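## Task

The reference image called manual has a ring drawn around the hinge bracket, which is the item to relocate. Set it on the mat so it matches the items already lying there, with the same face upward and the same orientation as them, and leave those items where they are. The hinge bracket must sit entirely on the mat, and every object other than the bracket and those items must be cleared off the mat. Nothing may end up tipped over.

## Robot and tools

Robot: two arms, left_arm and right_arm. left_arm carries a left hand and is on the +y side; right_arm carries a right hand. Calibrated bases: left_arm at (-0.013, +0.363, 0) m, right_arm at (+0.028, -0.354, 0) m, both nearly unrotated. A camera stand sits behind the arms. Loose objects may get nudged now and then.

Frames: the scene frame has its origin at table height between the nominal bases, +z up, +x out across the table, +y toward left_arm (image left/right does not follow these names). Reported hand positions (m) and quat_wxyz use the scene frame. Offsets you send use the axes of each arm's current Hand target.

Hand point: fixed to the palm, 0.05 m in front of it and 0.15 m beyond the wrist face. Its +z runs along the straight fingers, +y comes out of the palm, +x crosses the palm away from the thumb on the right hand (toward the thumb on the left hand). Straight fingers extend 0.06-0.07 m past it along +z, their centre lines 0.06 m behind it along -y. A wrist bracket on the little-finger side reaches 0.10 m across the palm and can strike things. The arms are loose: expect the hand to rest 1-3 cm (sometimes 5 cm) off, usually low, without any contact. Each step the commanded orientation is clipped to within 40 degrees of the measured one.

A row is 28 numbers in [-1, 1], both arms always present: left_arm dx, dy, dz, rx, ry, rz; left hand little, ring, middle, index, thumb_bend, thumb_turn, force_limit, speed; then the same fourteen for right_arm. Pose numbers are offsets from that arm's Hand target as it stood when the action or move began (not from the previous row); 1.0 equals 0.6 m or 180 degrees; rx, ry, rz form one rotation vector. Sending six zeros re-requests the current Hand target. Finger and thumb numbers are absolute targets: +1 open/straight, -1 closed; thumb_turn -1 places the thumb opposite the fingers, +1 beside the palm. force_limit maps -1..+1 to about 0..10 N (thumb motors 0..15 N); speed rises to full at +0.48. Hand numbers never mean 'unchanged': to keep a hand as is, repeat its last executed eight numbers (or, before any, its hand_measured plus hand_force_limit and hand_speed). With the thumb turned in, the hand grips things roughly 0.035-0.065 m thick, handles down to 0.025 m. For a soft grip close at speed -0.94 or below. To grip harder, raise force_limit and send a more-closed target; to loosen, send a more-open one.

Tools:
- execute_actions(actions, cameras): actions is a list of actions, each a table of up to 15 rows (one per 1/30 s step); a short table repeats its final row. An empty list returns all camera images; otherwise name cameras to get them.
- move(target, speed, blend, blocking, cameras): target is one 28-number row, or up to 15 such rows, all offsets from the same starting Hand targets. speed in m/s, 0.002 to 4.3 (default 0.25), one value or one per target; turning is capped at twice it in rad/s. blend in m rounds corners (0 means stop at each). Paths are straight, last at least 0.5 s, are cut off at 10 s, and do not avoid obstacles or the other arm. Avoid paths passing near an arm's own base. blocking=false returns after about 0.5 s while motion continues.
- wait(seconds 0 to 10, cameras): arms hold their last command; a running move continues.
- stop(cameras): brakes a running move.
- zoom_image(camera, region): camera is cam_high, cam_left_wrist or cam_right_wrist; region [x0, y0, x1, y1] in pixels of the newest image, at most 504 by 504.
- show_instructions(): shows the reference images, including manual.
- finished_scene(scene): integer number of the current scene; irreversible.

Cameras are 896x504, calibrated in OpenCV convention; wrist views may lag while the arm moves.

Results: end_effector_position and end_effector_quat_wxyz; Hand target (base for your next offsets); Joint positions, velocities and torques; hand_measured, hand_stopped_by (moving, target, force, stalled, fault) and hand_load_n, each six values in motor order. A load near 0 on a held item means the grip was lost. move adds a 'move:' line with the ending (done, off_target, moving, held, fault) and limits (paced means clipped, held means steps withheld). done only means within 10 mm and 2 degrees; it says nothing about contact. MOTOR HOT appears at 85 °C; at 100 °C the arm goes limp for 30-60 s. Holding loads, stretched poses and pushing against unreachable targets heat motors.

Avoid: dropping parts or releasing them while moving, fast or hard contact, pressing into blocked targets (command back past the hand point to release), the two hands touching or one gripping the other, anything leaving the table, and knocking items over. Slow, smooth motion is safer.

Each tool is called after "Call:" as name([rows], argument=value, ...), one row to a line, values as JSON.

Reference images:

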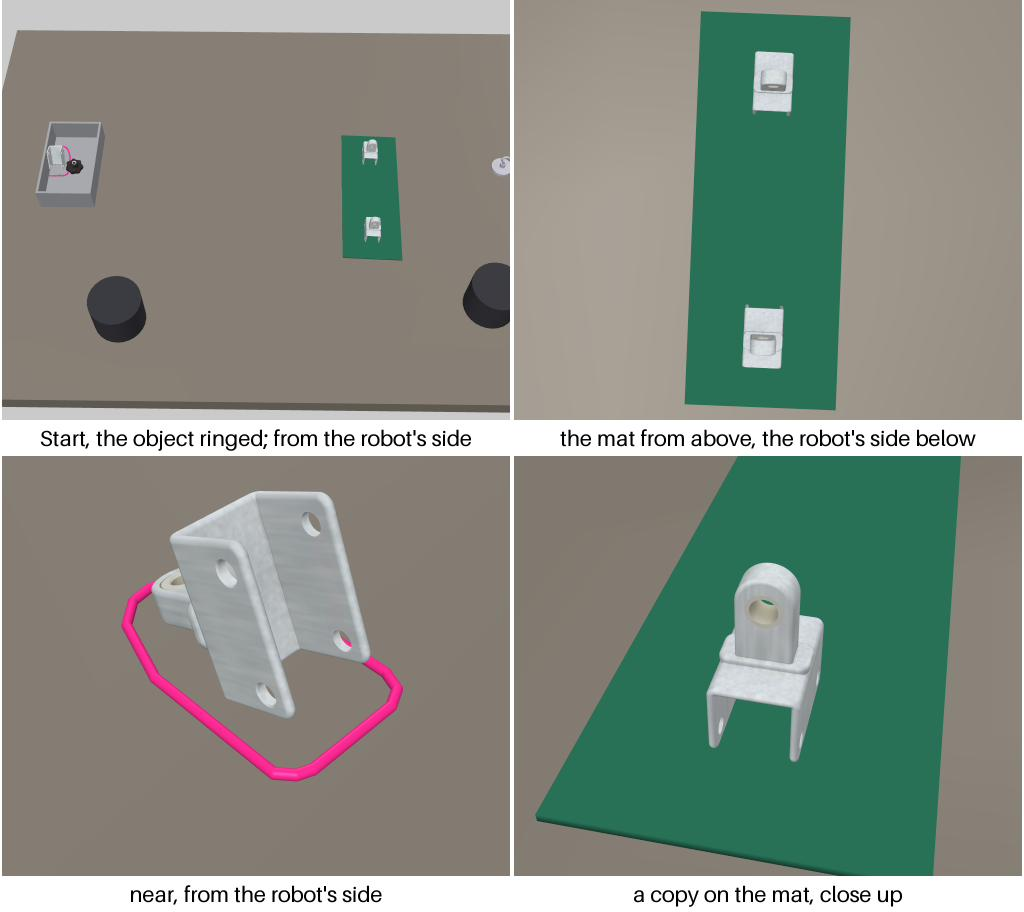

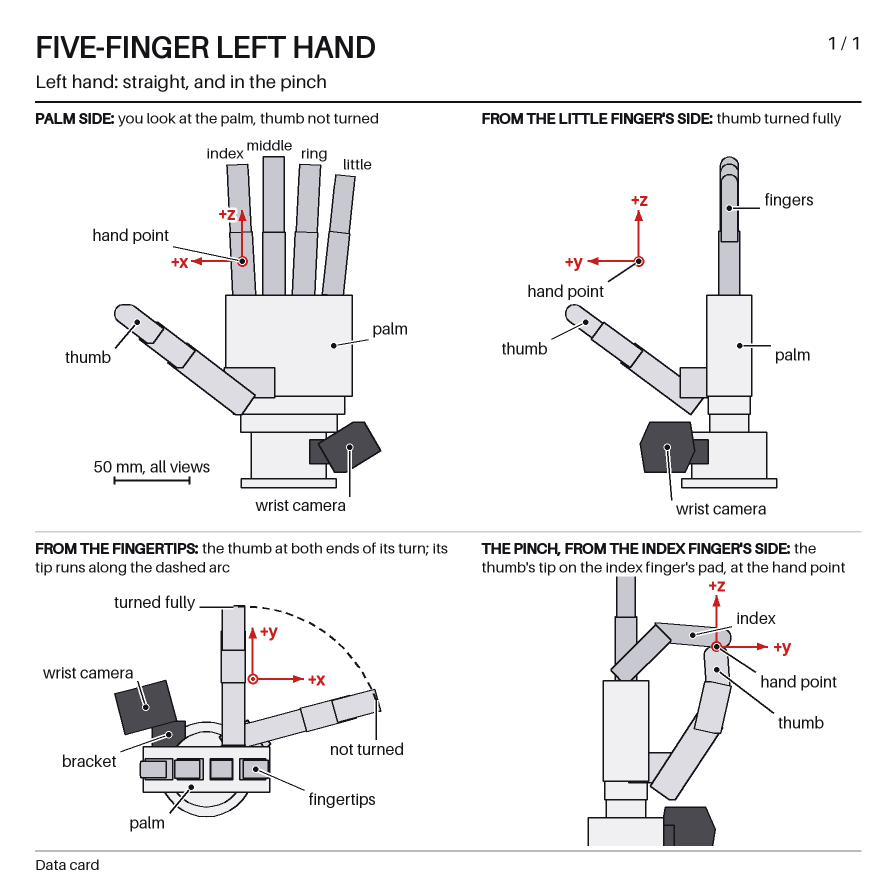

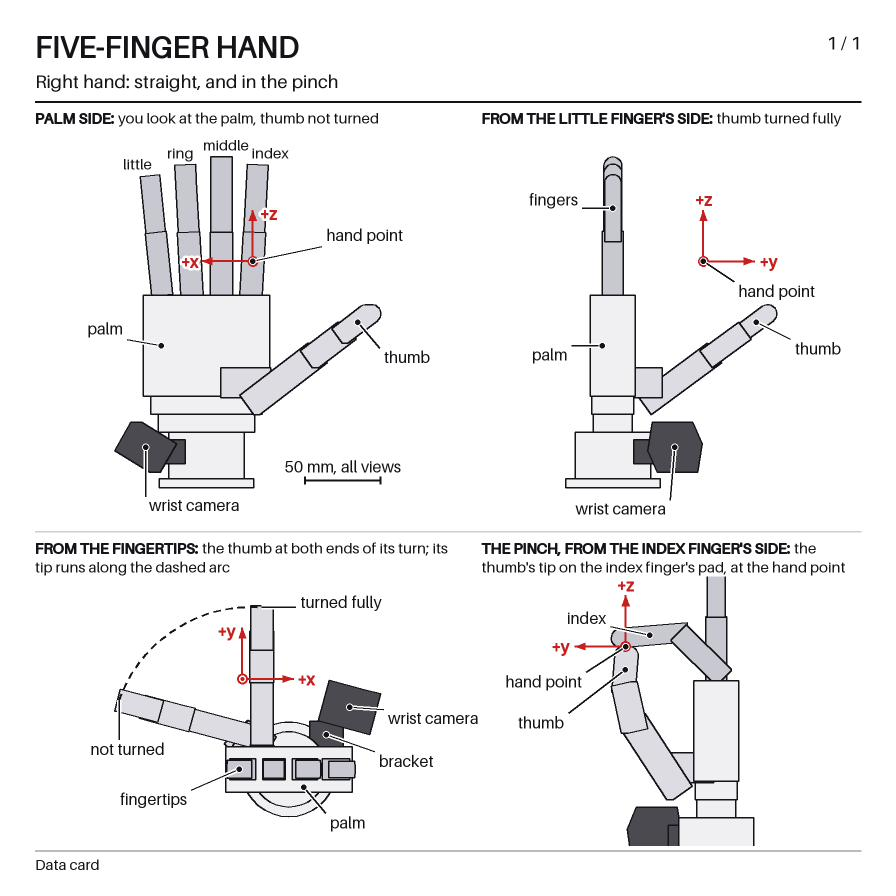

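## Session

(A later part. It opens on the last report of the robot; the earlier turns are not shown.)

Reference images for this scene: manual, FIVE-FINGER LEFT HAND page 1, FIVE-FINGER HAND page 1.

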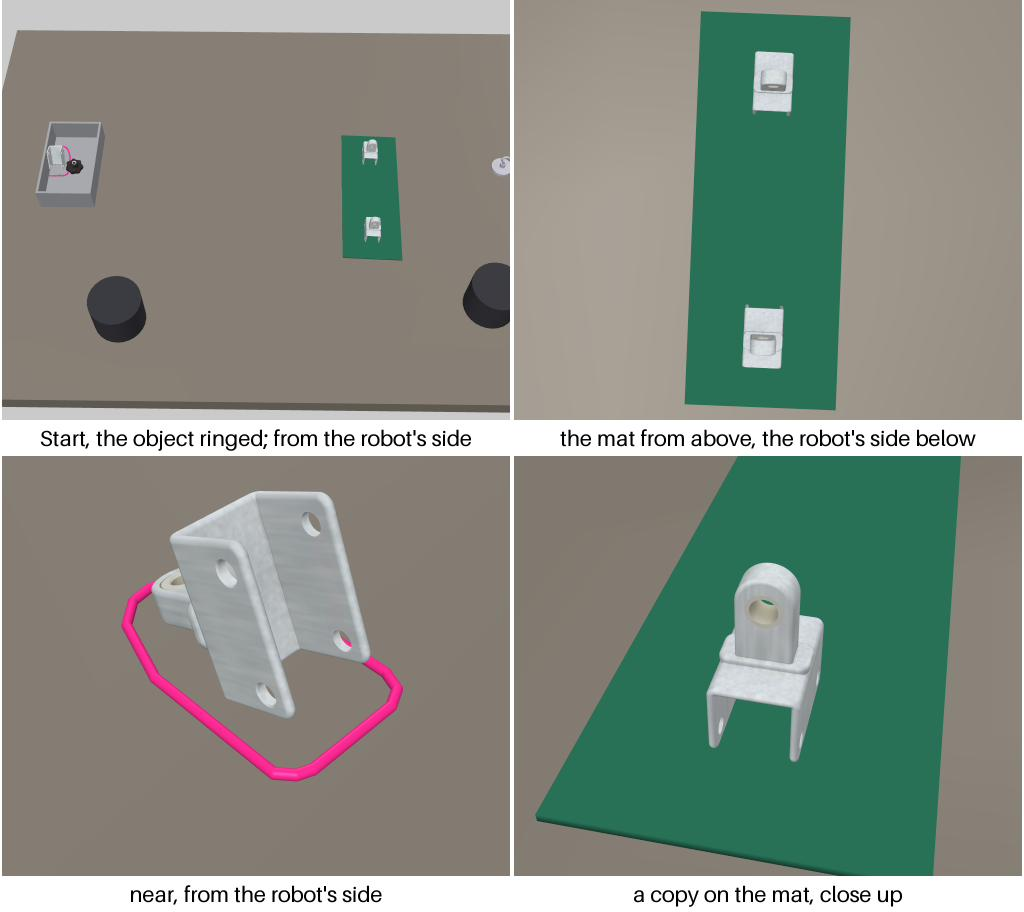

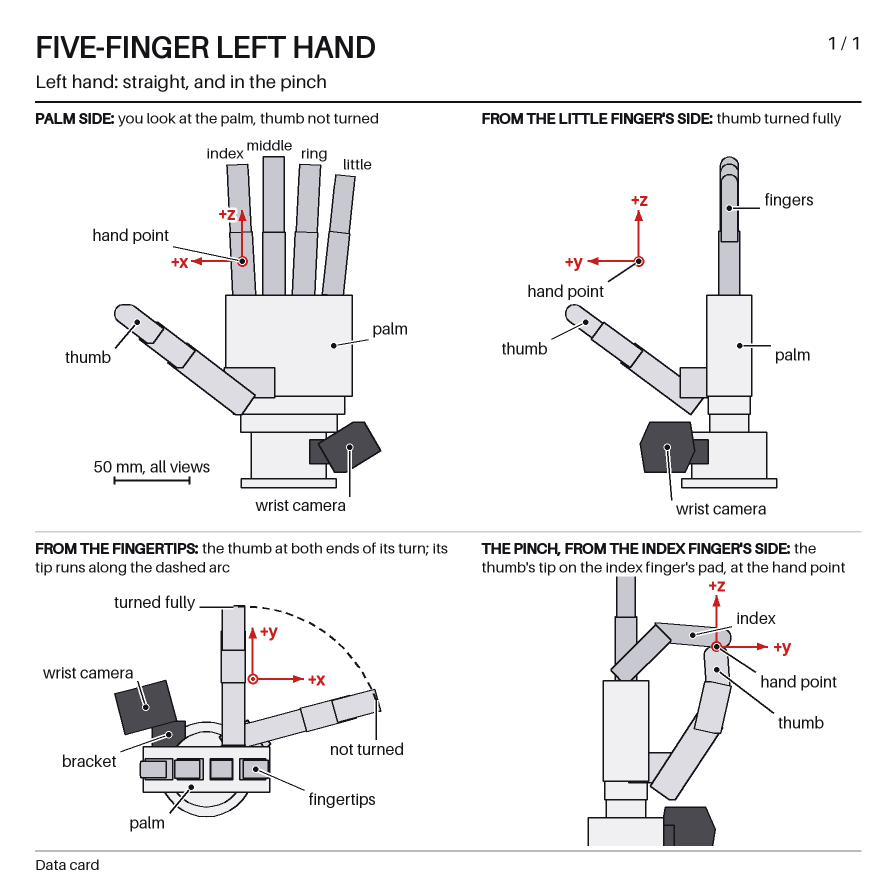

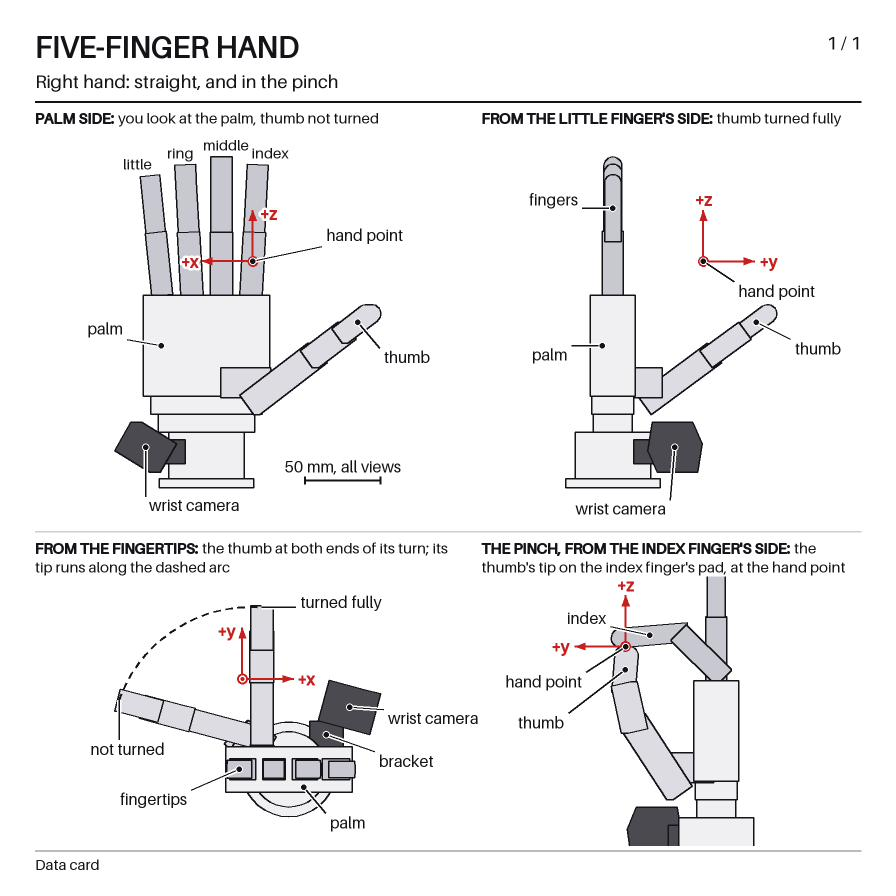

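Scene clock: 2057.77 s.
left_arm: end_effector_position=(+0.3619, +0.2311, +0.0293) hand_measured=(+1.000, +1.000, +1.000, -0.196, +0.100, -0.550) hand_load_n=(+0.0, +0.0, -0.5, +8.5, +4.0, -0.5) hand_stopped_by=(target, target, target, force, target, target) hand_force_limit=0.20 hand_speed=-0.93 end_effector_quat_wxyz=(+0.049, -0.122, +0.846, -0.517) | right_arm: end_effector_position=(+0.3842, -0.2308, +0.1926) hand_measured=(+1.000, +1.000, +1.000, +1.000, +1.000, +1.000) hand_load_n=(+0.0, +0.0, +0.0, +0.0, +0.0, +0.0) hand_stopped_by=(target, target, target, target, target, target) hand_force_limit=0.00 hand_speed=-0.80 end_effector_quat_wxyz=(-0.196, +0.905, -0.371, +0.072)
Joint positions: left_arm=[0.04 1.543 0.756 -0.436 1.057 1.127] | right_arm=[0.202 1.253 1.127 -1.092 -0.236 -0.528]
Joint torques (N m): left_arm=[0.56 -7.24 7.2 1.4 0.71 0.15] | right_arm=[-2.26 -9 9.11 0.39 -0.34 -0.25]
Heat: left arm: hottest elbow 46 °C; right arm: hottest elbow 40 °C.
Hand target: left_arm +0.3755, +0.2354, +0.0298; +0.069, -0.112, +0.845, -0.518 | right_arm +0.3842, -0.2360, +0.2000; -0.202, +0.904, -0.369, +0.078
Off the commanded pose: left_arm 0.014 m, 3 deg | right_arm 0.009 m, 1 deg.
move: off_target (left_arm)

Call:
execute_actions([
  [[0,0,0,0,0,0,1,1,1,-0.15,0.1,-0.55,0.2,-0.95,0,0,0,0,0,0,1,1,1,1,1,1,0.0,-0.8]],
  [[0,0,0,0,0,0,1,1,1,-0.05,0.1,-0.55,0.2,-0.93,0,0,0,0,0,0,1,1,1,1,1,1,0.0,-0.8]],
  [[0,0,0,0,0,0,1,1,1,0.05,0.1,-0.55,0.2,-0.9,0,0,0,0,0,0,1,1,1,1,1,1,0.0,-0.8]],
  [[0,0,0,0,0,0,1,1,1,0.1,0.1,-0.55,0.2,-0.9,0,0,0,0,0,0,1,1,1,1,1,1,0.0,-0.8]],
])

Call:
move(target=[0,-0.104,-0.053,0,0,0,1,1,1,0.1,0.1,-0.55,0.2,-0.9,0,0,0,0,0,0,1,1,1,1,1,1,0.0,-0.8], speed=0.05, cameras=["cam_left_wrist"])

Scene clock: 2070.57 s.
left_arm: end_effector_position=(+0.3633, +0.2329, +0.0278) hand_measured=(+1.000, +1.000, +1.000, +0.100, +0.100, -0.550) hand_load_n=(+0.0, +0.0, +0.0, +0.0, +0.0, +0.0) hand_stopped_by=(target, target, target, target, target, target) hand_force_limit=0.20 hand_speed=-0.90 end_effector_quat_wxyz=(+0.050, -0.123, +0.846, -0.516) | right_arm: end_effector_position=(+0.3842, -0.2308, +0.1926) hand_measured=(+1.000, +1.000, +1.000, +1.000, +1.000, +1.000) hand_load_n=(+0.0, +0.0, +0.0, +0.0, +0.0, +0.0) hand_stopped_by=(target, target, target, target, target, target) hand_force_limit=0.00 hand_speed=-0.80 end_effector_quat_wxyz=(-0.196, +0.905, -0.371, +0.072)
Joint positions: left_arm=[0.045 1.548 0.756 -0.43 1.057 1.127] | right_arm=[0.202 1.253 1.127 -1.092 -0.236 -0.528]
Joint torques (N m): left_arm=[0.03 -8.35 7.19 1.22 0.67 0.09] | right_arm=[-2.2 -8.88 9.1 0.36 -0.34 -0.25]
Heat: left arm: hottest elbow 46 °C; right arm: hottest elbow 40 °C.
Hand target: left_arm +0.3755, +0.2354, +0.0298; +0.069, -0.112, +0.845, -0.518 | right_arm +0.3842, -0.2360, +0.2000; -0.202, +0.904, -0.369, +0.078
Off the commanded pose: left_arm 0.013 m, 3 deg | right_arm 0.009 m, 1 deg.

Scene clock: 2072.83 s.
left_arm: end_effector_position=(+0.3539, +0.2324, +0.0758) hand_measured=(+1.000, +1.000, +1.000, +0.100, +0.100, -0.550) hand_load_n=(+0.0, +0.0, +0.0, +0.0, +0.0, +0.0) hand_stopped_by=(target, target, target, target, target, target) hand_force_limit=0.20 hand_speed=-0.90 end_effector_quat_wxyz=(+0.039, -0.130, +0.846, -0.515) | right_arm: end_effector_position=(+0.3842, -0.2308, +0.1926) hand_measured=(+1.000, +1.000, +1.000, +1.000, +1.000, +1.000) hand_load_n=(+0.0, +0.0, +0.0, +0.0, +0.0, +0.0) hand_stopped_by=(target, target, target, target, target, target) hand_force_limit=0.00 hand_speed=-0.80 end_effector_quat_wxyz=(-0.196, +0.905, -0.371, +0.072)
Joint positions: left_arm=[0.045 1.437 0.799 -0.609 1.057 1.127] | right_arm=[0.202 1.253 1.127 -1.092 -0.236 -0.528]
Joint torques (N m): left_arm=[-0.15 -9.76 11 -0.47 0.64 0.08] | right_arm=[-2.26 -8.82 9.11 0.35 -0.34 -0.25]
Heat: left arm: hottest elbow 46 °C; right arm: hottest elbow 40 °C.
Hand target: left_arm +0.3755, +0.2354, +0.0999; +0.069, -0.112, +0.845, -0.518 | right_arm +0.3842, -0.2360, +0.2000; -0.202, +0.904, -0.369, +0.078
Off the commanded pose: left_arm 0.032 m, 4 deg | right_arm 0.009 m, 1 deg.
move: off_target (left_arm)
camera_calibration:
cam_left_wrist: T_world_to_cam=[[-0.114801, -0.483341, 0.867872, 0.0880906], [-0.975922, 0.217984, -0.00769276, 0.316019], [-0.185464, -0.847859, -0.496728, 0.41451], [0, 0, 0, 1]] pos_world=[0.395399, 0.325137, 0.131878]
Images, in order (width x height): cam_left_wrist 896x504.

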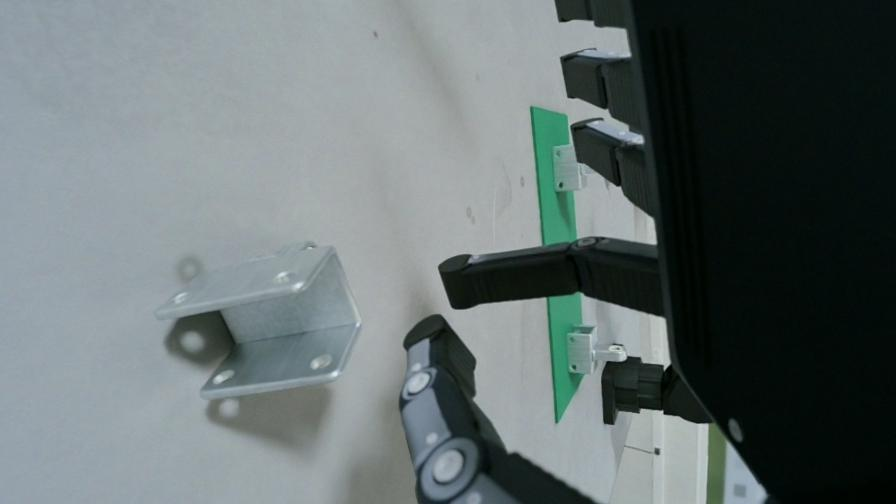

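Call:
move(target=[0.0223,-0.028,-0.0183,0.0661,-0.4636,-0.1643,1,1,1,0.35,0.35,-0.55,-0.4,-0.7,0,0,0,0,0,0,1,1,1,1,1,1,0.0,-0.8], speed=0.25, cameras=["cam_left_wrist", "cam_high"])

Scene clock: 2138.20 s.
left_arm: end_effector_position=(+0.3461, +0.2460, +0.0961) hand_measured=(+1.000, +1.000, +1.000, +0.350, +0.350, -0.550) hand_load_n=(+0.0, +0.0, +0.0, +0.0, +0.0, +0.0) hand_stopped_by=(target, target, target, target, target, target) hand_force_limit=-0.40 hand_speed=-0.70 end_effector_quat_wxyz=(-0.493, +0.606, -0.506, +0.364) | right_arm: end_effector_position=(+0.3842, -0.2308, +0.1926) hand_measured=(+1.000, +1.000, +1.000, +1.000, +1.000, +1.000) hand_load_n=(+0.0, +0.0, +0.0, +0.0, +0.0, +0.0) hand_stopped_by=(target, target, target, target, target, target) hand_force_limit=0.00 hand_speed=-0.80 end_effector_quat_wxyz=(-0.196, +0.905, -0.371, +0.072)
Joint positions: left_arm=[-0.624 0.995 0.268 0.354 -0.822 -0.219] | right_arm=[0.202 1.253 1.127 -1.092 -0.236 -0.528]
Joint torques (N m): left_arm=[-0.26 -1.73 10.47 1.84 -0.56 -0.08] | right_arm=[-2.37 -8.94 9.09 0.36 -0.34 -0.24]
Heat: left arm: hottest elbow 47 °C; right arm: hottest elbow 40 °C.
Hand target: left_arm +0.3620, +0.2340, +0.1198; -0.494, +0.610, -0.482, +0.390 | right_arm +0.3842, -0.2360, +0.2000; -0.202, +0.904, -0.369, +0.078
Off the commanded pose: left_arm 0.031 m, 4 deg | right_arm 0.009 m, 1 deg.
move: off_target (left_arm)
camera_calibration:
cam_left_wrist: T_world_to_cam=[[0.298959, -0.289395, 0.909326, -0.118773], [-0.232112, -0.946341, -0.224863, 0.355406], [0.925606, -0.143841, -0.35009, -0.137173], [0, 0, 0, 1]] pos_world=[0.244971, 0.282232, 0.139898]
Images, in order (width x height): cam_high 896x504, cam_left_wrist 896x504.

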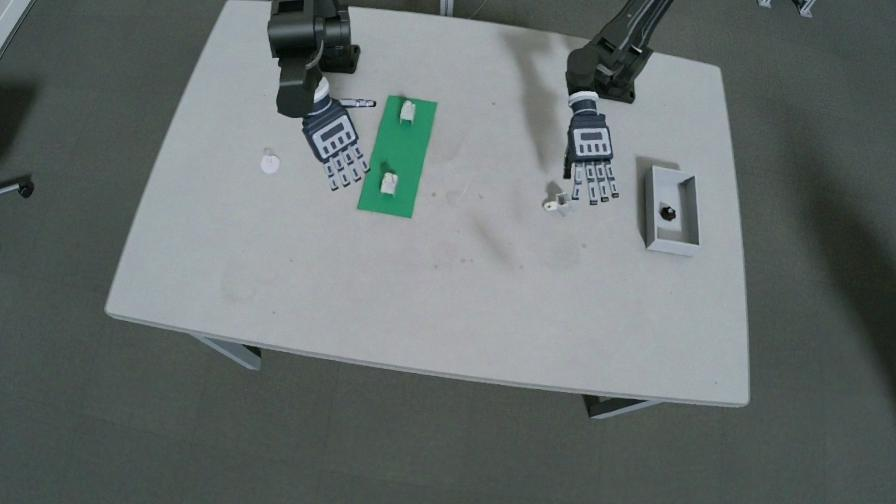

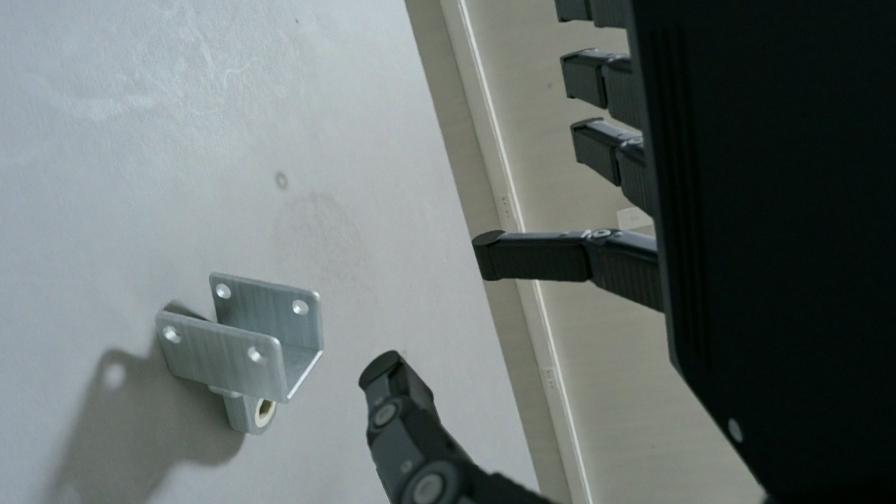

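Call:
move(target=[0,0.0571,0.0121,0,0,0,1,1,1,0.35,0.35,-0.55,-0.4,-0.7,0,0,0,0,0,0,1,1,1,1,1,1,0.0,-0.8], speed=0.06, cameras=["cam_left_wrist"])

Scene clock: 2177.40 s.
left_arm: end_effector_position=(+0.3555, +0.2390, +0.0745) hand_measured=(+1.000, +1.000, +1.000, +0.350, +0.350, -0.550) hand_load_n=(+0.0, +0.0, +0.0, +0.0, +0.0, +0.0) hand_stopped_by=(target, target, target, target, target, target) hand_force_limit=-0.40 hand_speed=-0.70 end_effector_quat_wxyz=(-0.493, +0.608, -0.498, +0.373) | right_arm: end_effector_position=(+0.3842, -0.2308, +0.1926) hand_measured=(+1.000, +1.000, +1.000, +1.000, +1.000, +1.000) hand_load_n=(+0.0, -0.5, +0.0, +0.0, +0.0, +0.0) hand_stopped_by=(target, target, target, target, target, target) hand_force_limit=0.00 hand_speed=-0.80 end_effector_quat_wxyz=(-0.196, +0.905, -0.371, +0.072)
Joint positions: left_arm=[-0.624 1.147 0.252 0.543 -0.822 -0.225] | right_arm=[0.202 1.253 1.127 -1.092 -0.236 -0.528]
Joint torques (N m): left_arm=[-0.97 -3.25 6.93 2.28 -0.51 -0.03] | right_arm=[-2.2 -8.88 9.1 0.38 -0.34 -0.25]
Heat: left arm: hottest elbow 50 °C; right arm: hottest elbow 40 °C.
Hand target: left_arm +0.3620, +0.2340, +0.0848; -0.494, +0.610, -0.482, +0.390 | right_arm +0.3842, -0.2360, +0.2000; -0.202, +0.904, -0.369, +0.078
Off the commanded pose: left_arm 0.013 m, 3 deg | right_arm 0.009 m, 1 deg.
move: off_target (left_arm)
camera_calibration:
cam_left_wrist: T_world_to_cam=[[0.283199, -0.273213, 0.919322, -0.102964], [-0.226823, -0.950451, -0.21259, 0.344418], [0.931853, -0.148318, -0.331138, -0.156981], [0, 0, 0, 1]] pos_world=[0.253564, 0.275938, 0.115895]
Images, in order (width x height): cam_left_wrist 896x504.

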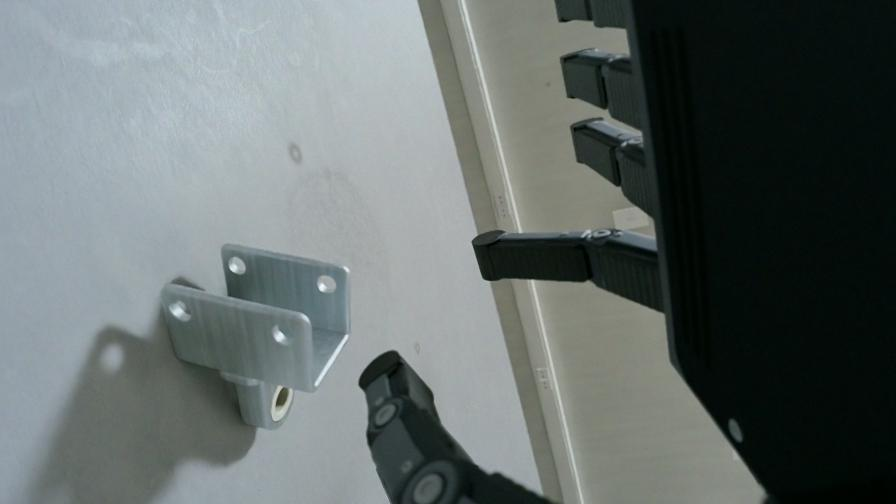

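Call:
move([
  [-0.0123,0.0193,-0.0104,0,0,0,1,1,1,0.35,0.35,-0.55,-0.4,-0.7,0,0,0,0,0,0,1,1,1,1,1,1,0.0,-0.8],
  [-0.0123,0.05,-0.004,0,0,0,1,1,1,0.35,0.35,-0.55,-0.4,-0.7,0,0,0,0,0,0,1,1,1,1,1,1,0.0,-0.8],
], speed=[0.05,0.04], cameras=["cam_left_wrist"])

Scene clock: 2199.37 s.
left_arm: end_effector_position=(+0.3469, +0.2463, +0.0472) hand_measured=(+1.000, +1.000, +1.000, +0.350, +0.350, -0.550) hand_load_n=(+0.0, +0.0, +0.0, +0.0, +0.0, +0.0) hand_stopped_by=(target, target, target, target, target, target) hand_force_limit=-0.40 hand_speed=-0.70 end_effector_quat_wxyz=(-0.495, +0.609, -0.496, +0.372) | right_arm: end_effector_position=(+0.3842, -0.2308, +0.1926) hand_measured=(+1.000, +1.000, +1.000, +1.000, +1.000, +1.000) hand_load_n=(+0.0, +0.0, +0.0, +0.0, +0.0, +0.0) hand_stopped_by=(target, target, target, target, target, target) hand_force_limit=0.00 hand_speed=-0.80 end_effector_quat_wxyz=(-0.196, +0.905, -0.371, +0.072)
Joint positions: left_arm=[-0.624 1.261 0.196 0.712 -0.828 -0.226] | right_arm=[0.202 1.253 1.127 -1.092 -0.236 -0.528]
Joint torques (N m): left_arm=[-1.26 -4.01 5.74 2.19 -0.56 -0.02] | right_arm=[-2.26 -8.88 9.09 0.36 -0.34 -0.25]
Heat: left arm: hottest elbow 48 °C; right arm: hottest elbow 40 °C.
Hand target: left_arm +0.3519, +0.2391, +0.0560; -0.494, +0.610, -0.482, +0.390 | right_arm +0.3842, -0.2360, +0.2000; -0.202, +0.904, -0.369, +0.078
Off the commanded pose: left_arm 0.012 m, 3 deg | right_arm 0.009 m, 1 deg.
move: off_target (left_arm)
camera_calibration:
cam_left_wrist: T_world_to_cam=[[0.283449, -0.271686, 0.919697, -0.0739132], [-0.220647, -0.951776, -0.21316, 0.341759], [0.933259, -0.142508, -0.329727, -0.159019], [0, 0, 0, 1]] pos_world=[0.244765, 0.282536, 0.0883944]
Images, in order (width x height): cam_left_wrist 896x504.

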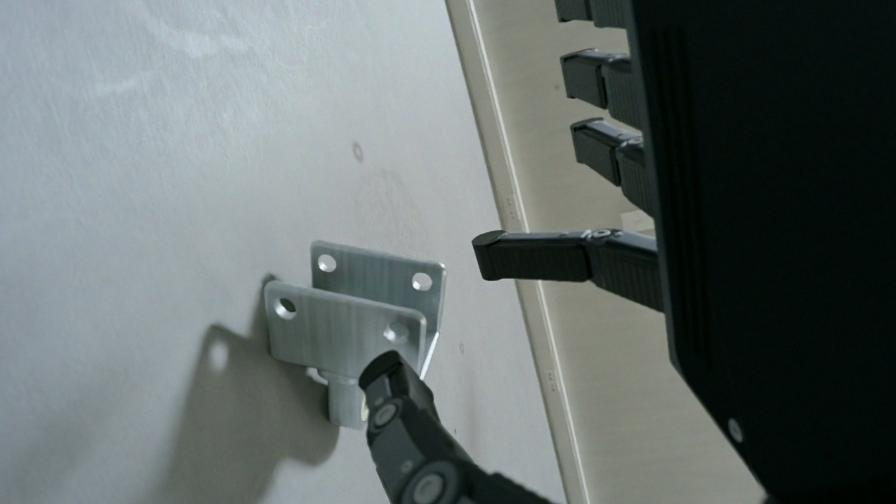

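Call:
move(target=[0.0072,0.0211,0.0015,0,0,0,1,1,1,0.35,0.35,-0.55,-0.4,-0.7,0,0,0,0,0,0,1,1,1,1,1,1,0.0,-0.8], speed=0.03, cameras=["cam_left_wrist"])

Scene clock: 2232.83 s.
left_arm: end_effector_position=(+0.3471, +0.2418, +0.0355) hand_measured=(+1.000, +1.000, +1.000, +0.350, +0.350, -0.550) hand_load_n=(-0.5, +0.0, +0.0, +0.0, +0.0, +0.0) hand_stopped_by=(target, target, target, target, target, target) hand_force_limit=-0.40 hand_speed=-0.70 end_effector_quat_wxyz=(-0.495, +0.608, -0.496, +0.372) | right_arm: end_effector_position=(+0.3842, -0.2308, +0.1926) hand_measured=(+1.000, +1.000, +1.000, +1.000, +1.000, +1.000) hand_load_n=(+0.0, +0.0, +0.0, +0.0, +0.0, +0.0) hand_stopped_by=(target, target, target, target, target, target) hand_force_limit=0.00 hand_speed=-0.80 end_effector_quat_wxyz=(-0.196, +0.905, -0.371, +0.072)
Joint positions: left_arm=[-0.641 1.343 0.195 0.791 -0.845 -0.233] | right_arm=[0.202 1.253 1.127 -1.092 -0.236 -0.528]
Joint torques (N m): left_arm=[-0.62 -3.6 5.05 2.1 -0.53 -0.08] | right_arm=[-2.32 -8.88 9.13 0.39 -0.35 -0.25]
Motor temperatures (°C): left_arm=[25 28 45 28 30 26] | right_arm=[26 29 40 29 27 26]
Heat: left arm: hottest elbow 45 °C; right arm: hottest elbow 40 °C.
Hand target: left_arm +0.3512, +0.2345, +0.0434; -0.494, +0.610, -0.482, +0.390 | right_arm +0.3842, -0.2360, +0.2000; -0.202, +0.904, -0.369, +0.078
Off the commanded pose: left_arm 0.011 m, 3 deg | right_arm 0.009 m, 1 deg.
move: off_target (left_arm)
camera_calibration:
cam_left_wrist: T_world_to_cam=[[0.282498, -0.273078, 0.919578, -0.0637734], [-0.220015, -0.951515, -0.214972, 0.334798], [0.933696, -0.141592, -0.328883, -0.163959], [0, 0, 0, 1]] pos_world=[0.244764, 0.277935, 0.0766937]
Images, in order (width x height): cam_left_wrist 896x504.

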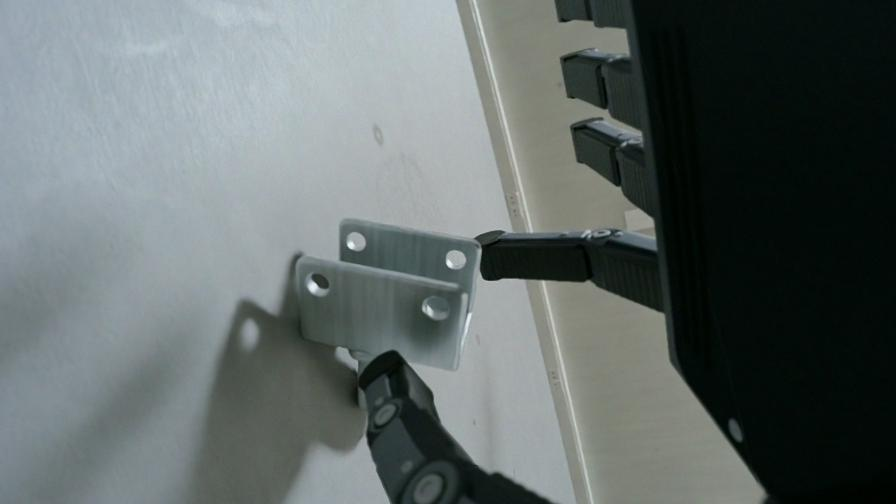

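Call:
move(target=[0.0,0.0098,0.0021,0,0,0,1,1,1,0.2,0.25,-0.55,-0.4,-0.85,0,0,0,0,0,0,1,1,1,1,1,1,0.0,-0.8], speed=0.03)

Call:
execute_actions([
  [[0,0,0,0,0,0,1,1,1,0.13,-0.1,-0.55,-0.7,-0.93,0,0,0,0,0,0,1,1,1,1,1,1,0.0,-0.8]],
  [[0,0,0,0,0,0,1,1,1,0.13,-0.1,-0.55,-0.7,-0.93,0,0,0,0,0,0,1,1,1,1,1,1,0.0,-0.8]],
  [[0,0,0,0,0,0,1,1,1,0.13,-0.1,-0.55,-0.7,-0.93,0,0,0,0,0,0,1,1,1,1,1,1,0.0,-0.8]],
  [[0,0,0,0,0,0,1,1,1,0.13,-0.1,-0.55,-0.7,-0.93,0,0,0,0,0,0,1,1,1,1,1,1,0.0,-0.8]],
  [[0,0,0,0,0,0,1,1,1,0.13,-0.1,-0.55,-0.7,-0.93,0,0,0,0,0,0,1,1,1,1,1,1,0.0,-0.8]],
  [[0,0,0,0,0,0,1,1,1,0.13,-0.1,-0.55,-0.7,-0.93,0,0,0,0,0,0,1,1,1,1,1,1,0.0,-0.8]],
], cameras=["cam_left_wrist"])

Scene clock: 2283.83 s.
left_arm: end_effector_position=(+0.3487, +0.2407, +0.0311) hand_measured=(+1.000, +1.000, +1.000, +0.200, +0.250, -0.550) hand_load_n=(+0.0, -0.5, +0.0, +0.0, +0.0, +0.0) hand_stopped_by=(target, target, target, target, target, target) hand_force_limit=-0.40 hand_speed=-0.85 end_effector_quat_wxyz=(-0.495, +0.610, -0.493, +0.375) | right_arm: end_effector_position=(+0.3842, -0.2308, +0.1926) hand_measured=(+1.000, +1.000, +1.000, +1.000, +1.000, +1.000) hand_load_n=(+0.0, +0.0, +0.0, +0.0, +0.0, -0.5) hand_stopped_by=(target, target, target, target, target, target) hand_force_limit=0.00 hand_speed=-0.80 end_effector_quat_wxyz=(-0.196, +0.905, -0.371, +0.072)
Joint positions: left_arm=[-0.641 1.383 0.195 0.836 -0.846 -0.237] | right_arm=[0.202 1.253 1.127 -1.092 -0.236 -0.528]
Joint torques (N m): left_arm=[-0.26 -3.9 4.62 2.18 -0.51 -0.07] | right_arm=[-2.26 -8.82 9.11 0.39 -0.33 -0.25]
Heat: left arm: hottest elbow 43 °C; right arm: hottest elbow 40 °C.
Hand target: left_arm +0.3513, +0.2345, +0.0374; -0.494, +0.610, -0.482, +0.390 | right_arm +0.3842, -0.2360, +0.2000; -0.202, +0.904, -0.369, +0.078
Off the commanded pose: left_arm 0.009 m, 2 deg | right_arm 0.009 m, 1 deg.
move: done

Scene clock: 2287.13 s.
left_arm: end_effector_position=(+0.3491, +0.2403, +0.0319) hand_measured=(+1.000, +1.000, +1.000, +0.168, +0.232, -0.550) hand_load_n=(+0.0, +0.0, +0.0, +3.0, +2.5, +0.0) hand_stopped_by=(target, target, target, force, force, target) hand_force_limit=-0.70 hand_speed=-0.93 end_effector_quat_wxyz=(-0.495, +0.610, -0.491, +0.377) | right_arm: end_effector_position=(+0.3842, -0.2308, +0.1926) hand_measured=(+1.000, +1.000, +1.000, +1.000, +1.000, +1.000) hand_load_n=(+0.0, +0.0, +0.0, +0.0, +0.0, +0.0) hand_stopped_by=(target, target, target, target, target, target) hand_force_limit=0.00 hand_speed=-0.80 end_effector_quat_wxyz=(-0.196, +0.905, -0.371, +0.072)
Joint positions: left_arm=[-0.641 1.383 0.195 0.839 -0.846 -0.24] | right_arm=[0.202 1.253 1.127 -1.092 -0.236 -0.528]
Joint torques (N m): left_arm=[-0.67 -4.37 4.6 2.03 -0.5 -0.05] | right_arm=[-2.37 -8.88 9.13 0.36 -0.34 -0.24]
Heat: left arm: hottest elbow 43 °C; right arm: hottest elbow 40 °C.
Hand target: left_arm +0.3513, +0.2345, +0.0374; -0.494, +0.610, -0.482, +0.390 | right_arm +0.3842, -0.2360, +0.2000; -0.202, +0.904, -0.369, +0.078
Off the commanded pose: left_arm 0.008 m, 2 deg | right_arm 0.009 m, 1 deg.
camera_calibration:
cam_left_wrist: T_world_to_cam=[[0.275712, -0.261728, 0.924922, -0.0619497], [-0.215282, -0.954588, -0.205949, 0.331803], [0.936822, -0.142337, -0.319537, -0.168495], [0, 0, 0, 1]] pos_world=[0.246361, 0.276538, 0.0717928]
Images, in order (width x height): cam_left_wrist 896x504.

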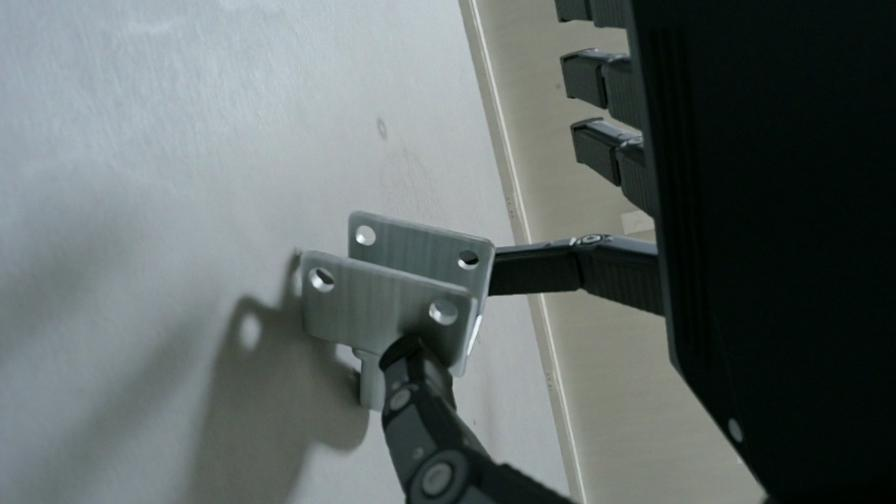

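Call:
execute_actions([
  [[0,0,0,0,0,0,1,1,1,-0.05,-0.1,-0.55,-0.1,-0.93,0,0,0,0,0,0,1,1,1,1,1,1,0.0,-0.8]],
  [[0,0,0,0,0,0,1,1,1,-0.05,-0.1,-0.55,-0.1,-0.93,0,0,0,0,0,0,1,1,1,1,1,1,0.0,-0.8]],
  [[0,0,0,0,0,0,1,1,1,-0.05,-0.1,-0.55,-0.1,-0.93,0,0,0,0,0,0,1,1,1,1,1,1,0.0,-0.8]],
], cameras=["cam_left_wrist"])

Scene clock: 2300.90 s.
left_arm: end_effector_position=(+0.3491, +0.2403, +0.0319) hand_measured=(+1.000, +1.000, +1.000, +0.156, +0.232, -0.550) hand_load_n=(+0.0, +0.0, -0.5, +5.5, +5.0, +0.5) hand_stopped_by=(target, target, target, force, force, target) hand_force_limit=-0.10 hand_speed=-0.93 end_effector_quat_wxyz=(-0.495, +0.610, -0.491, +0.377) | right_arm: end_effector_position=(+0.3842, -0.2308, +0.1926) hand_measured=(+1.000, +1.000, +1.000, +1.000, +1.000, +1.000) hand_load_n=(+0.0, +0.0, +0.0, +0.0, +0.0, +0.0) hand_stopped_by=(target, target, target, target, target, target) hand_force_limit=0.00 hand_speed=-0.80 end_effector_quat_wxyz=(-0.196, +0.905, -0.371, +0.072)
Joint positions: left_arm=[-0.641 1.383 0.195 0.839 -0.846 -0.24] | right_arm=[0.202 1.253 1.127 -1.092 -0.236 -0.528]
Joint torques (N m): left_arm=[-0.5 -3.43 4.52 2.11 -0.45 -0.06] | right_arm=[-2.32 -8.76 9.13 0.38 -0.34 -0.24]
Heat: left arm: hottest elbow 43 °C; right arm: hottest elbow 40 °C.
Hand target: left_arm +0.3513, +0.2345, +0.0374; -0.494, +0.610, -0.482, +0.390 | right_arm +0.3842, -0.2360, +0.2000; -0.202, +0.904, -0.369, +0.078
Off the commanded pose: left_arm 0.008 m, 2 deg | right_arm 0.009 m, 1 deg.
camera_calibration:
cam_left_wrist: T_world_to_cam=[[0.275712, -0.261728, 0.924922, -0.0619497], [-0.215282, -0.954588, -0.205949, 0.331803], [0.936822, -0.142337, -0.319537, -0.168495], [0, 0, 0, 1]] pos_world=[0.246361, 0.276538, 0.0717928]
Images, in order (width x height): cam_left_wrist 896x504.

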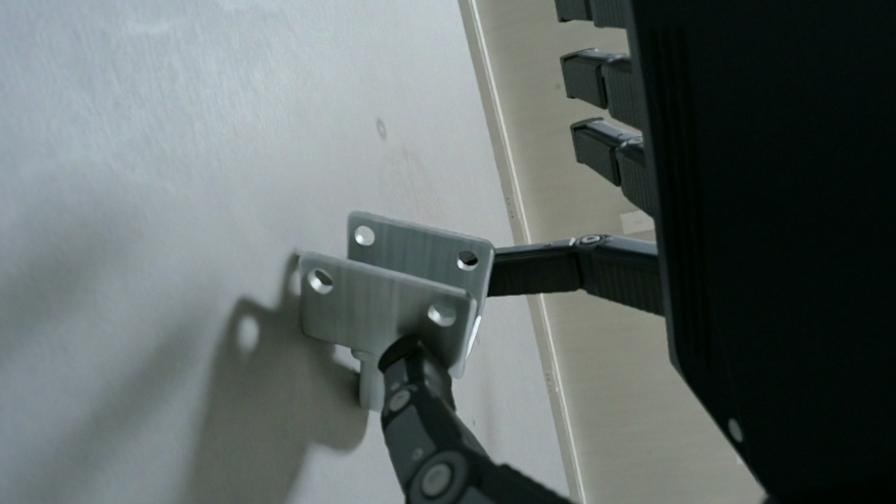

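Call:
move(target=[0,-0.049,-0.0104,0,0,0,1,1,1,-0.05,-0.1,-0.55,-0.1,-0.93,0,0,0,0,0,0,1,1,1,1,1,1,0.0,-0.8], speed=0.03, cameras=["cam_left_wrist"])

Scene clock: 2314.53 s.
left_arm: end_effector_position=(+0.3414, +0.2462, +0.0490) hand_measured=(+1.000, +1.000, +1.000, +0.156, +0.232, -0.550) hand_load_n=(+0.0, +0.0, -0.5, +5.0, +6.0, +0.5) hand_stopped_by=(target, target, target, force, force, target) hand_force_limit=-0.10 hand_speed=-0.93 end_effector_quat_wxyz=(-0.496, +0.609, -0.498, +0.369) | right_arm: end_effector_position=(+0.3842, -0.2308, +0.1926) hand_measured=(+1.000, +1.000, +1.000, +1.000, +1.000, +1.000) hand_load_n=(+0.0, +0.0, +0.0, +0.0, +0.0, +0.0) hand_stopped_by=(target, target, target, target, target, target) hand_force_limit=0.00 hand_speed=-0.80 end_effector_quat_wxyz=(-0.196, +0.905, -0.371, +0.072)
Joint positions: left_arm=[-0.641 1.228 0.192 0.672 -0.846 -0.233] | right_arm=[0.202 1.253 1.127 -1.092 -0.236 -0.528]
Joint torques (N m): left_arm=[-0.62 -5.95 7.8 0.61 -0.49 -0.04] | right_arm=[-2.2 -8.88 9.09 0.38 -0.33 -0.25]
Heat: left arm: hottest elbow 42 °C; right arm: hottest elbow 40 °C.
Hand target: left_arm +0.3513, +0.2345, +0.0674; -0.494, +0.610, -0.482, +0.390 | right_arm +0.3842, -0.2360, +0.2000; -0.202, +0.904, -0.369, +0.078
Off the commanded pose: left_arm 0.024 m, 3 deg | right_arm 0.009 m, 1 deg.
move: off_target (left_arm)
camera_calibration:
cam_left_wrist: T_world_to_cam=[[0.288227, -0.277254, 0.916545, -0.0741066], [-0.219984, -0.950737, -0.218418, 0.340649], [0.931951, -0.138672, -0.335019, -0.153516], [0, 0, 0, 1]] pos_world=[0.239367, 0.282033, 0.0908948]
Images, in order (width x height): cam_left_wrist 896x504.

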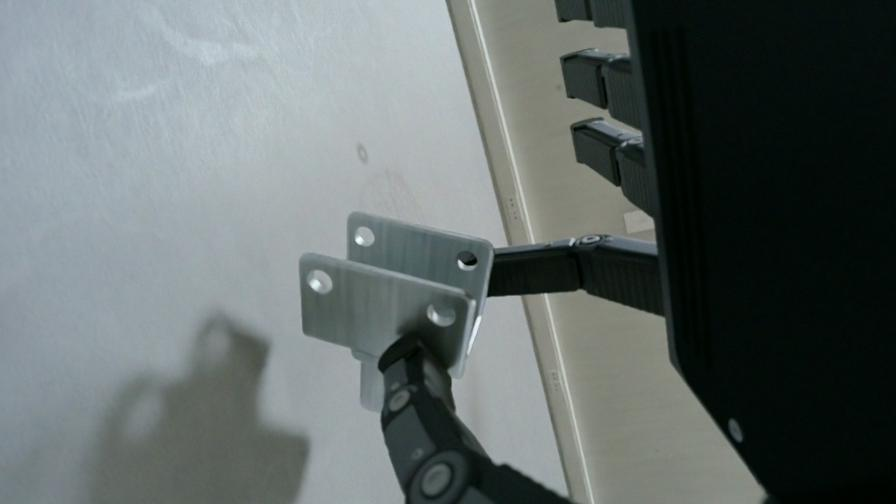

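Call:
move(target=[0.0078,-0.0067,0.0317,0,0.2092,0.0445,1,1,1,-0.05,-0.1,-0.55,-0.1,-0.93,0,0,0,0,0,0,1,1,1,1,1,1,0.0,-0.8], speed=0.1)

Scene clock: 2363.97 s.
left_arm: end_effector_position=(+0.3429, +0.2349, +0.0402) hand_measured=(+1.000, +1.000, +1.000, +0.156, +0.232, -0.550) hand_load_n=(+0.0, +0.0, +0.0, +5.0, +6.0, +0.5) hand_stopped_by=(target, target, target, force, force, target) hand_force_limit=-0.10 hand_speed=-0.93 end_effector_quat_wxyz=(+0.310, -0.438, +0.672, -0.510) | right_arm: end_effector_position=(+0.3842, -0.2308, +0.1926) hand_measured=(+1.000, +1.000, +1.000, +1.000, +1.000, +1.000) hand_load_n=(+0.0, +0.0, +0.0, +0.0, +0.0, +0.0) hand_stopped_by=(target, target, target, target, target, target) hand_force_limit=0.00 hand_speed=-0.80 end_effector_quat_wxyz=(-0.196, +0.905, -0.371, +0.072)
Joint positions: left_arm=[-0.122 1.251 0.175 0.77 0.316 0.067] | right_arm=[0.202 1.253 1.127 -1.092 -0.236 -0.528]
Joint torques (N m): left_arm=[0.21 -3.6 9.06 2.74 0.24 0.12] | right_arm=[-2.26 -8.94 9.09 0.39 -0.34 -0.25]
Heat: left arm: hottest elbow 43 °C; right arm: hottest elbow 40 °C.
Hand target: left_arm +0.3712, +0.2345, +0.0674; +0.338, -0.417, +0.656, -0.531 | right_arm +0.3842, -0.2360, +0.2000; -0.202, +0.904, -0.369, +0.078
Off the commanded pose: left_arm 0.039 m, 5 deg | right_arm 0.009 m, 1 deg.
move: off_target (left_arm)

Call:
move(target=[0,0.034,0.0072,0,0,0,1,1,1,-0.05,-0.1,-0.55,-0.1,-0.93,0,0,0,0,0,0,1,1,1,1,1,1,0.0,-0.8], speed=0.03, cameras=["cam_left_wrist"])

Scene clock: 2465.00 s.
left_arm: end_effector_position=(+0.3507, +0.2322, +0.0319) hand_measured=(+1.000, +1.000, +1.000, +0.156, +0.232, -0.550) hand_load_n=(+0.0, +0.0, +0.0, +6.0, +4.0, +1.5) hand_stopped_by=(target, target, target, force, force, target) hand_force_limit=-0.10 hand_speed=-0.93 end_effector_quat_wxyz=(+0.316, -0.430, +0.666, -0.521) | right_arm: end_effector_position=(+0.3842, -0.2308, +0.1926) hand_measured=(+1.000, +1.000, +1.000, +1.000, +1.000, +1.000) hand_load_n=(+0.0, +0.0, -0.5, +0.0, +0.0, +0.0) hand_stopped_by=(target, target, target, target, target, target) hand_force_limit=0.00 hand_speed=-0.80 end_effector_quat_wxyz=(-0.196, +0.905, -0.371, +0.072)
Joint positions: left_arm=[-0.122 1.374 0.175 0.925 0.324 0.06] | right_arm=[0.202 1.253 1.127 -1.092 -0.236 -0.528]
Joint torques (N m): left_arm=[0.56 -4.25 7.15 2.26 0.06 0.13] | right_arm=[-2.26 -8.82 9.09 0.38 -0.34 -0.25]
Heat: left arm: hottest elbow 45 °C; right arm: hottest elbow 40 °C.
Hand target: left_arm +0.3712, +0.2345, +0.0466; +0.338, -0.417, +0.656, -0.531 | right_arm +0.3842, -0.2360, +0.2000; -0.202, +0.904, -0.369, +0.078
Off the commanded pose: left_arm 0.025 m, 3 deg | right_arm 0.009 m, 1 deg.
move: off_target (left_arm)
camera_calibration:
cam_left_wrist: T_world_to_cam=[[0.0967064, -0.344188, 0.933907, 0.0171821], [-0.77722, -0.612255, -0.145163, 0.440121], [0.621753, -0.711813, -0.326719, 0.0718189], [0, 0, 0, 1]] pos_world=[0.295756, 0.326502, 0.0713075]
Images, in order (width x height): cam_left_wrist 896x504.

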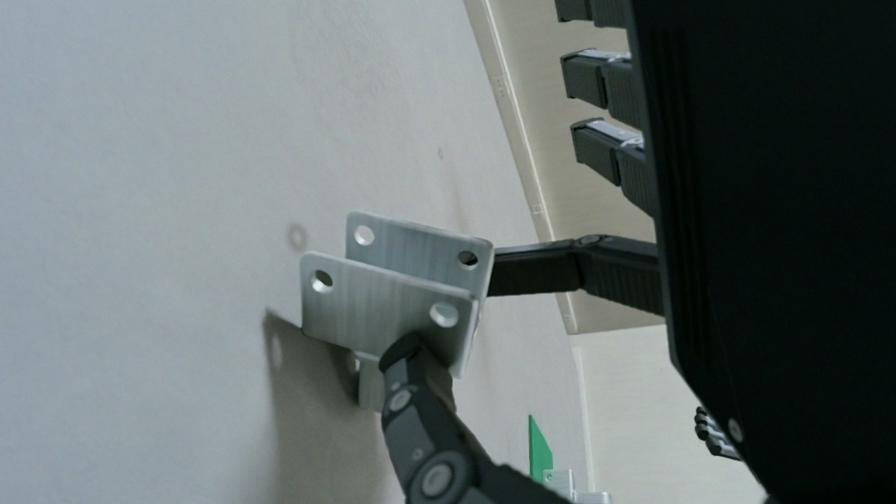

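Call:
execute_actions([
  [[0,0,0,0,0,0,1,1,1,0.172,-0.1,-0.55,-0.1,-0.95,0,0,0,0,0,0,1,1,1,1,1,1,0.0,-0.8]],
])

Call:
move([
  [-0.024,-0.001,0,0,0,0,1,1,1,0.172,-0.1,-0.55,-0.1,-0.95,0,0,0,0,0,0,1,1,1,1,1,1,0.0,-0.8],
  [-0.045,-0.005,0,0,0,0,1,1,1,0.172,-0.1,-0.55,-0.1,-0.95,0,0,0,0,0,0,1,1,1,1,1,1,0.0,-0.8],
], speed=0.02, blend=0.005, cameras=["cam_left_wrist"])

Scene clock: 2484.43 s.
left_arm: end_effector_position=(+0.3506, +0.2322, +0.0313) hand_measured=(+1.000, +1.000, +1.000, +0.172, +0.232, -0.550) hand_load_n=(+0.0, +0.0, +0.0, +2.0, +1.0, +1.0) hand_stopped_by=(target, target, target, target, force, target) hand_force_limit=-0.10 hand_speed=-0.95 end_effector_quat_wxyz=(+0.316, -0.431, +0.666, -0.521) | right_arm: end_effector_position=(+0.3842, -0.2308, +0.1926) hand_measured=(+1.000, +1.000, +1.000, +1.000, +1.000, +1.000) hand_load_n=(+0.0, +0.0, +0.0, +0.0, +0.0, -0.5) hand_stopped_by=(target, target, target, target, target, target) hand_force_limit=0.00 hand_speed=-0.80 end_effector_quat_wxyz=(-0.196, +0.905, -0.371, +0.072)
Joint positions: left_arm=[-0.122 1.376 0.175 0.925 0.324 0.06] | right_arm=[0.202 1.253 1.127 -1.092 -0.236 -0.528]
Joint torques (N m): left_arm=[0.85 -3.96 7.25 2.35 0.06 0.13] | right_arm=[-2.26 -8.88 9.1 0.35 -0.35 -0.26]
Heat: left arm: hottest elbow 44 °C; right arm: hottest elbow 40 °C.
Hand target: left_arm +0.3712, +0.2345, +0.0466; +0.338, -0.417, +0.656, -0.531 | right_arm +0.3842, -0.2360, +0.2000; -0.202, +0.904, -0.369, +0.078
Off the commanded pose: left_arm 0.026 m, 3 deg | right_arm 0.009 m, 1 deg.

Scene clock: 2486.63 s.
left_arm: end_effector_position=(+0.3639, +0.2544, +0.0376) hand_measured=(+1.000, +1.000, +1.000, +0.172, +0.232, -0.550) hand_load_n=(+0.0, -0.5, +0.0, +0.0, +0.5, +0.0) hand_stopped_by=(target, target, target, target, force, target) hand_force_limit=-0.10 hand_speed=-0.95 end_effector_quat_wxyz=(+0.321, -0.429, +0.659, -0.527) | right_arm: end_effector_position=(+0.3842, -0.2308, +0.1926) hand_measured=(+1.000, +1.000, +1.000, +1.000, +1.000, +1.000) hand_load_n=(+0.0, +0.0, +0.0, +0.0, +0.0, +0.0) hand_stopped_by=(target, target, target, target, target, target) hand_force_limit=0.00 hand_speed=-0.80 end_effector_quat_wxyz=(-0.196, +0.905, -0.371, +0.072)
Joint positions: left_arm=[-0.021 1.388 0.199 0.925 0.419 0.079] | right_arm=[0.202 1.253 1.127 -1.092 -0.236 -0.528]
Joint torques (N m): left_arm=[0.5 -4.31 7.65 1.13 0.15 0.21] | right_arm=[-2.26 -8.88 9.13 0.36 -0.34 -0.25]
Heat: left arm: hottest elbow 44 °C; right arm: hottest elbow 40 °C.
Hand target: left_arm +0.3833, +0.2587, +0.0495; +0.338, -0.417, +0.656, -0.531 | right_arm +0.3842, -0.2360, +0.2000; -0.202, +0.904, -0.369, +0.078
Off the commanded pose: left_arm 0.023 m, 2 deg | right_arm 0.009 m, 1 deg.
move: off_target (left_arm)
camera_calibration:
cam_left_wrist: T_world_to_cam=[[0.0826758, -0.334602, 0.938726, 0.0206661], [-0.771647, -0.61758, -0.152171, 0.464408], [0.630655, -0.711784, -0.309254, 0.077383], [0, 0, 0, 1]] pos_world=[0.307848, 0.348804, 0.0752006]
Images, in order (width x height): cam_left_wrist 896x504.

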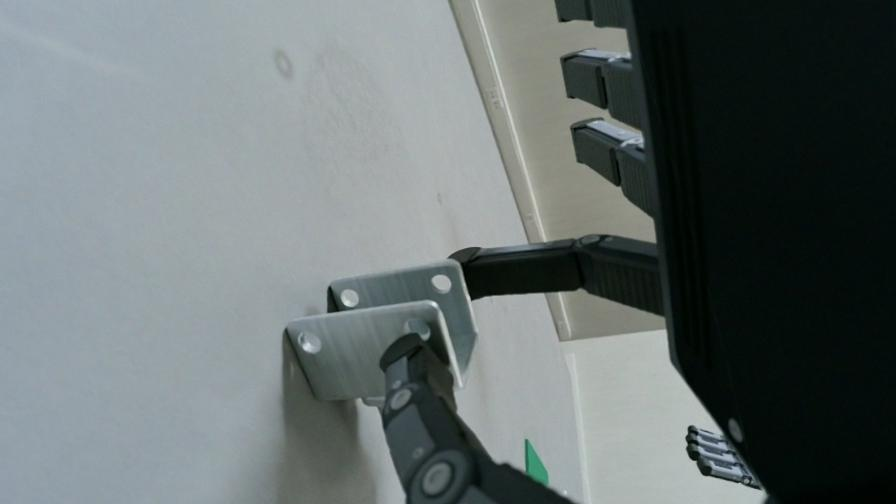

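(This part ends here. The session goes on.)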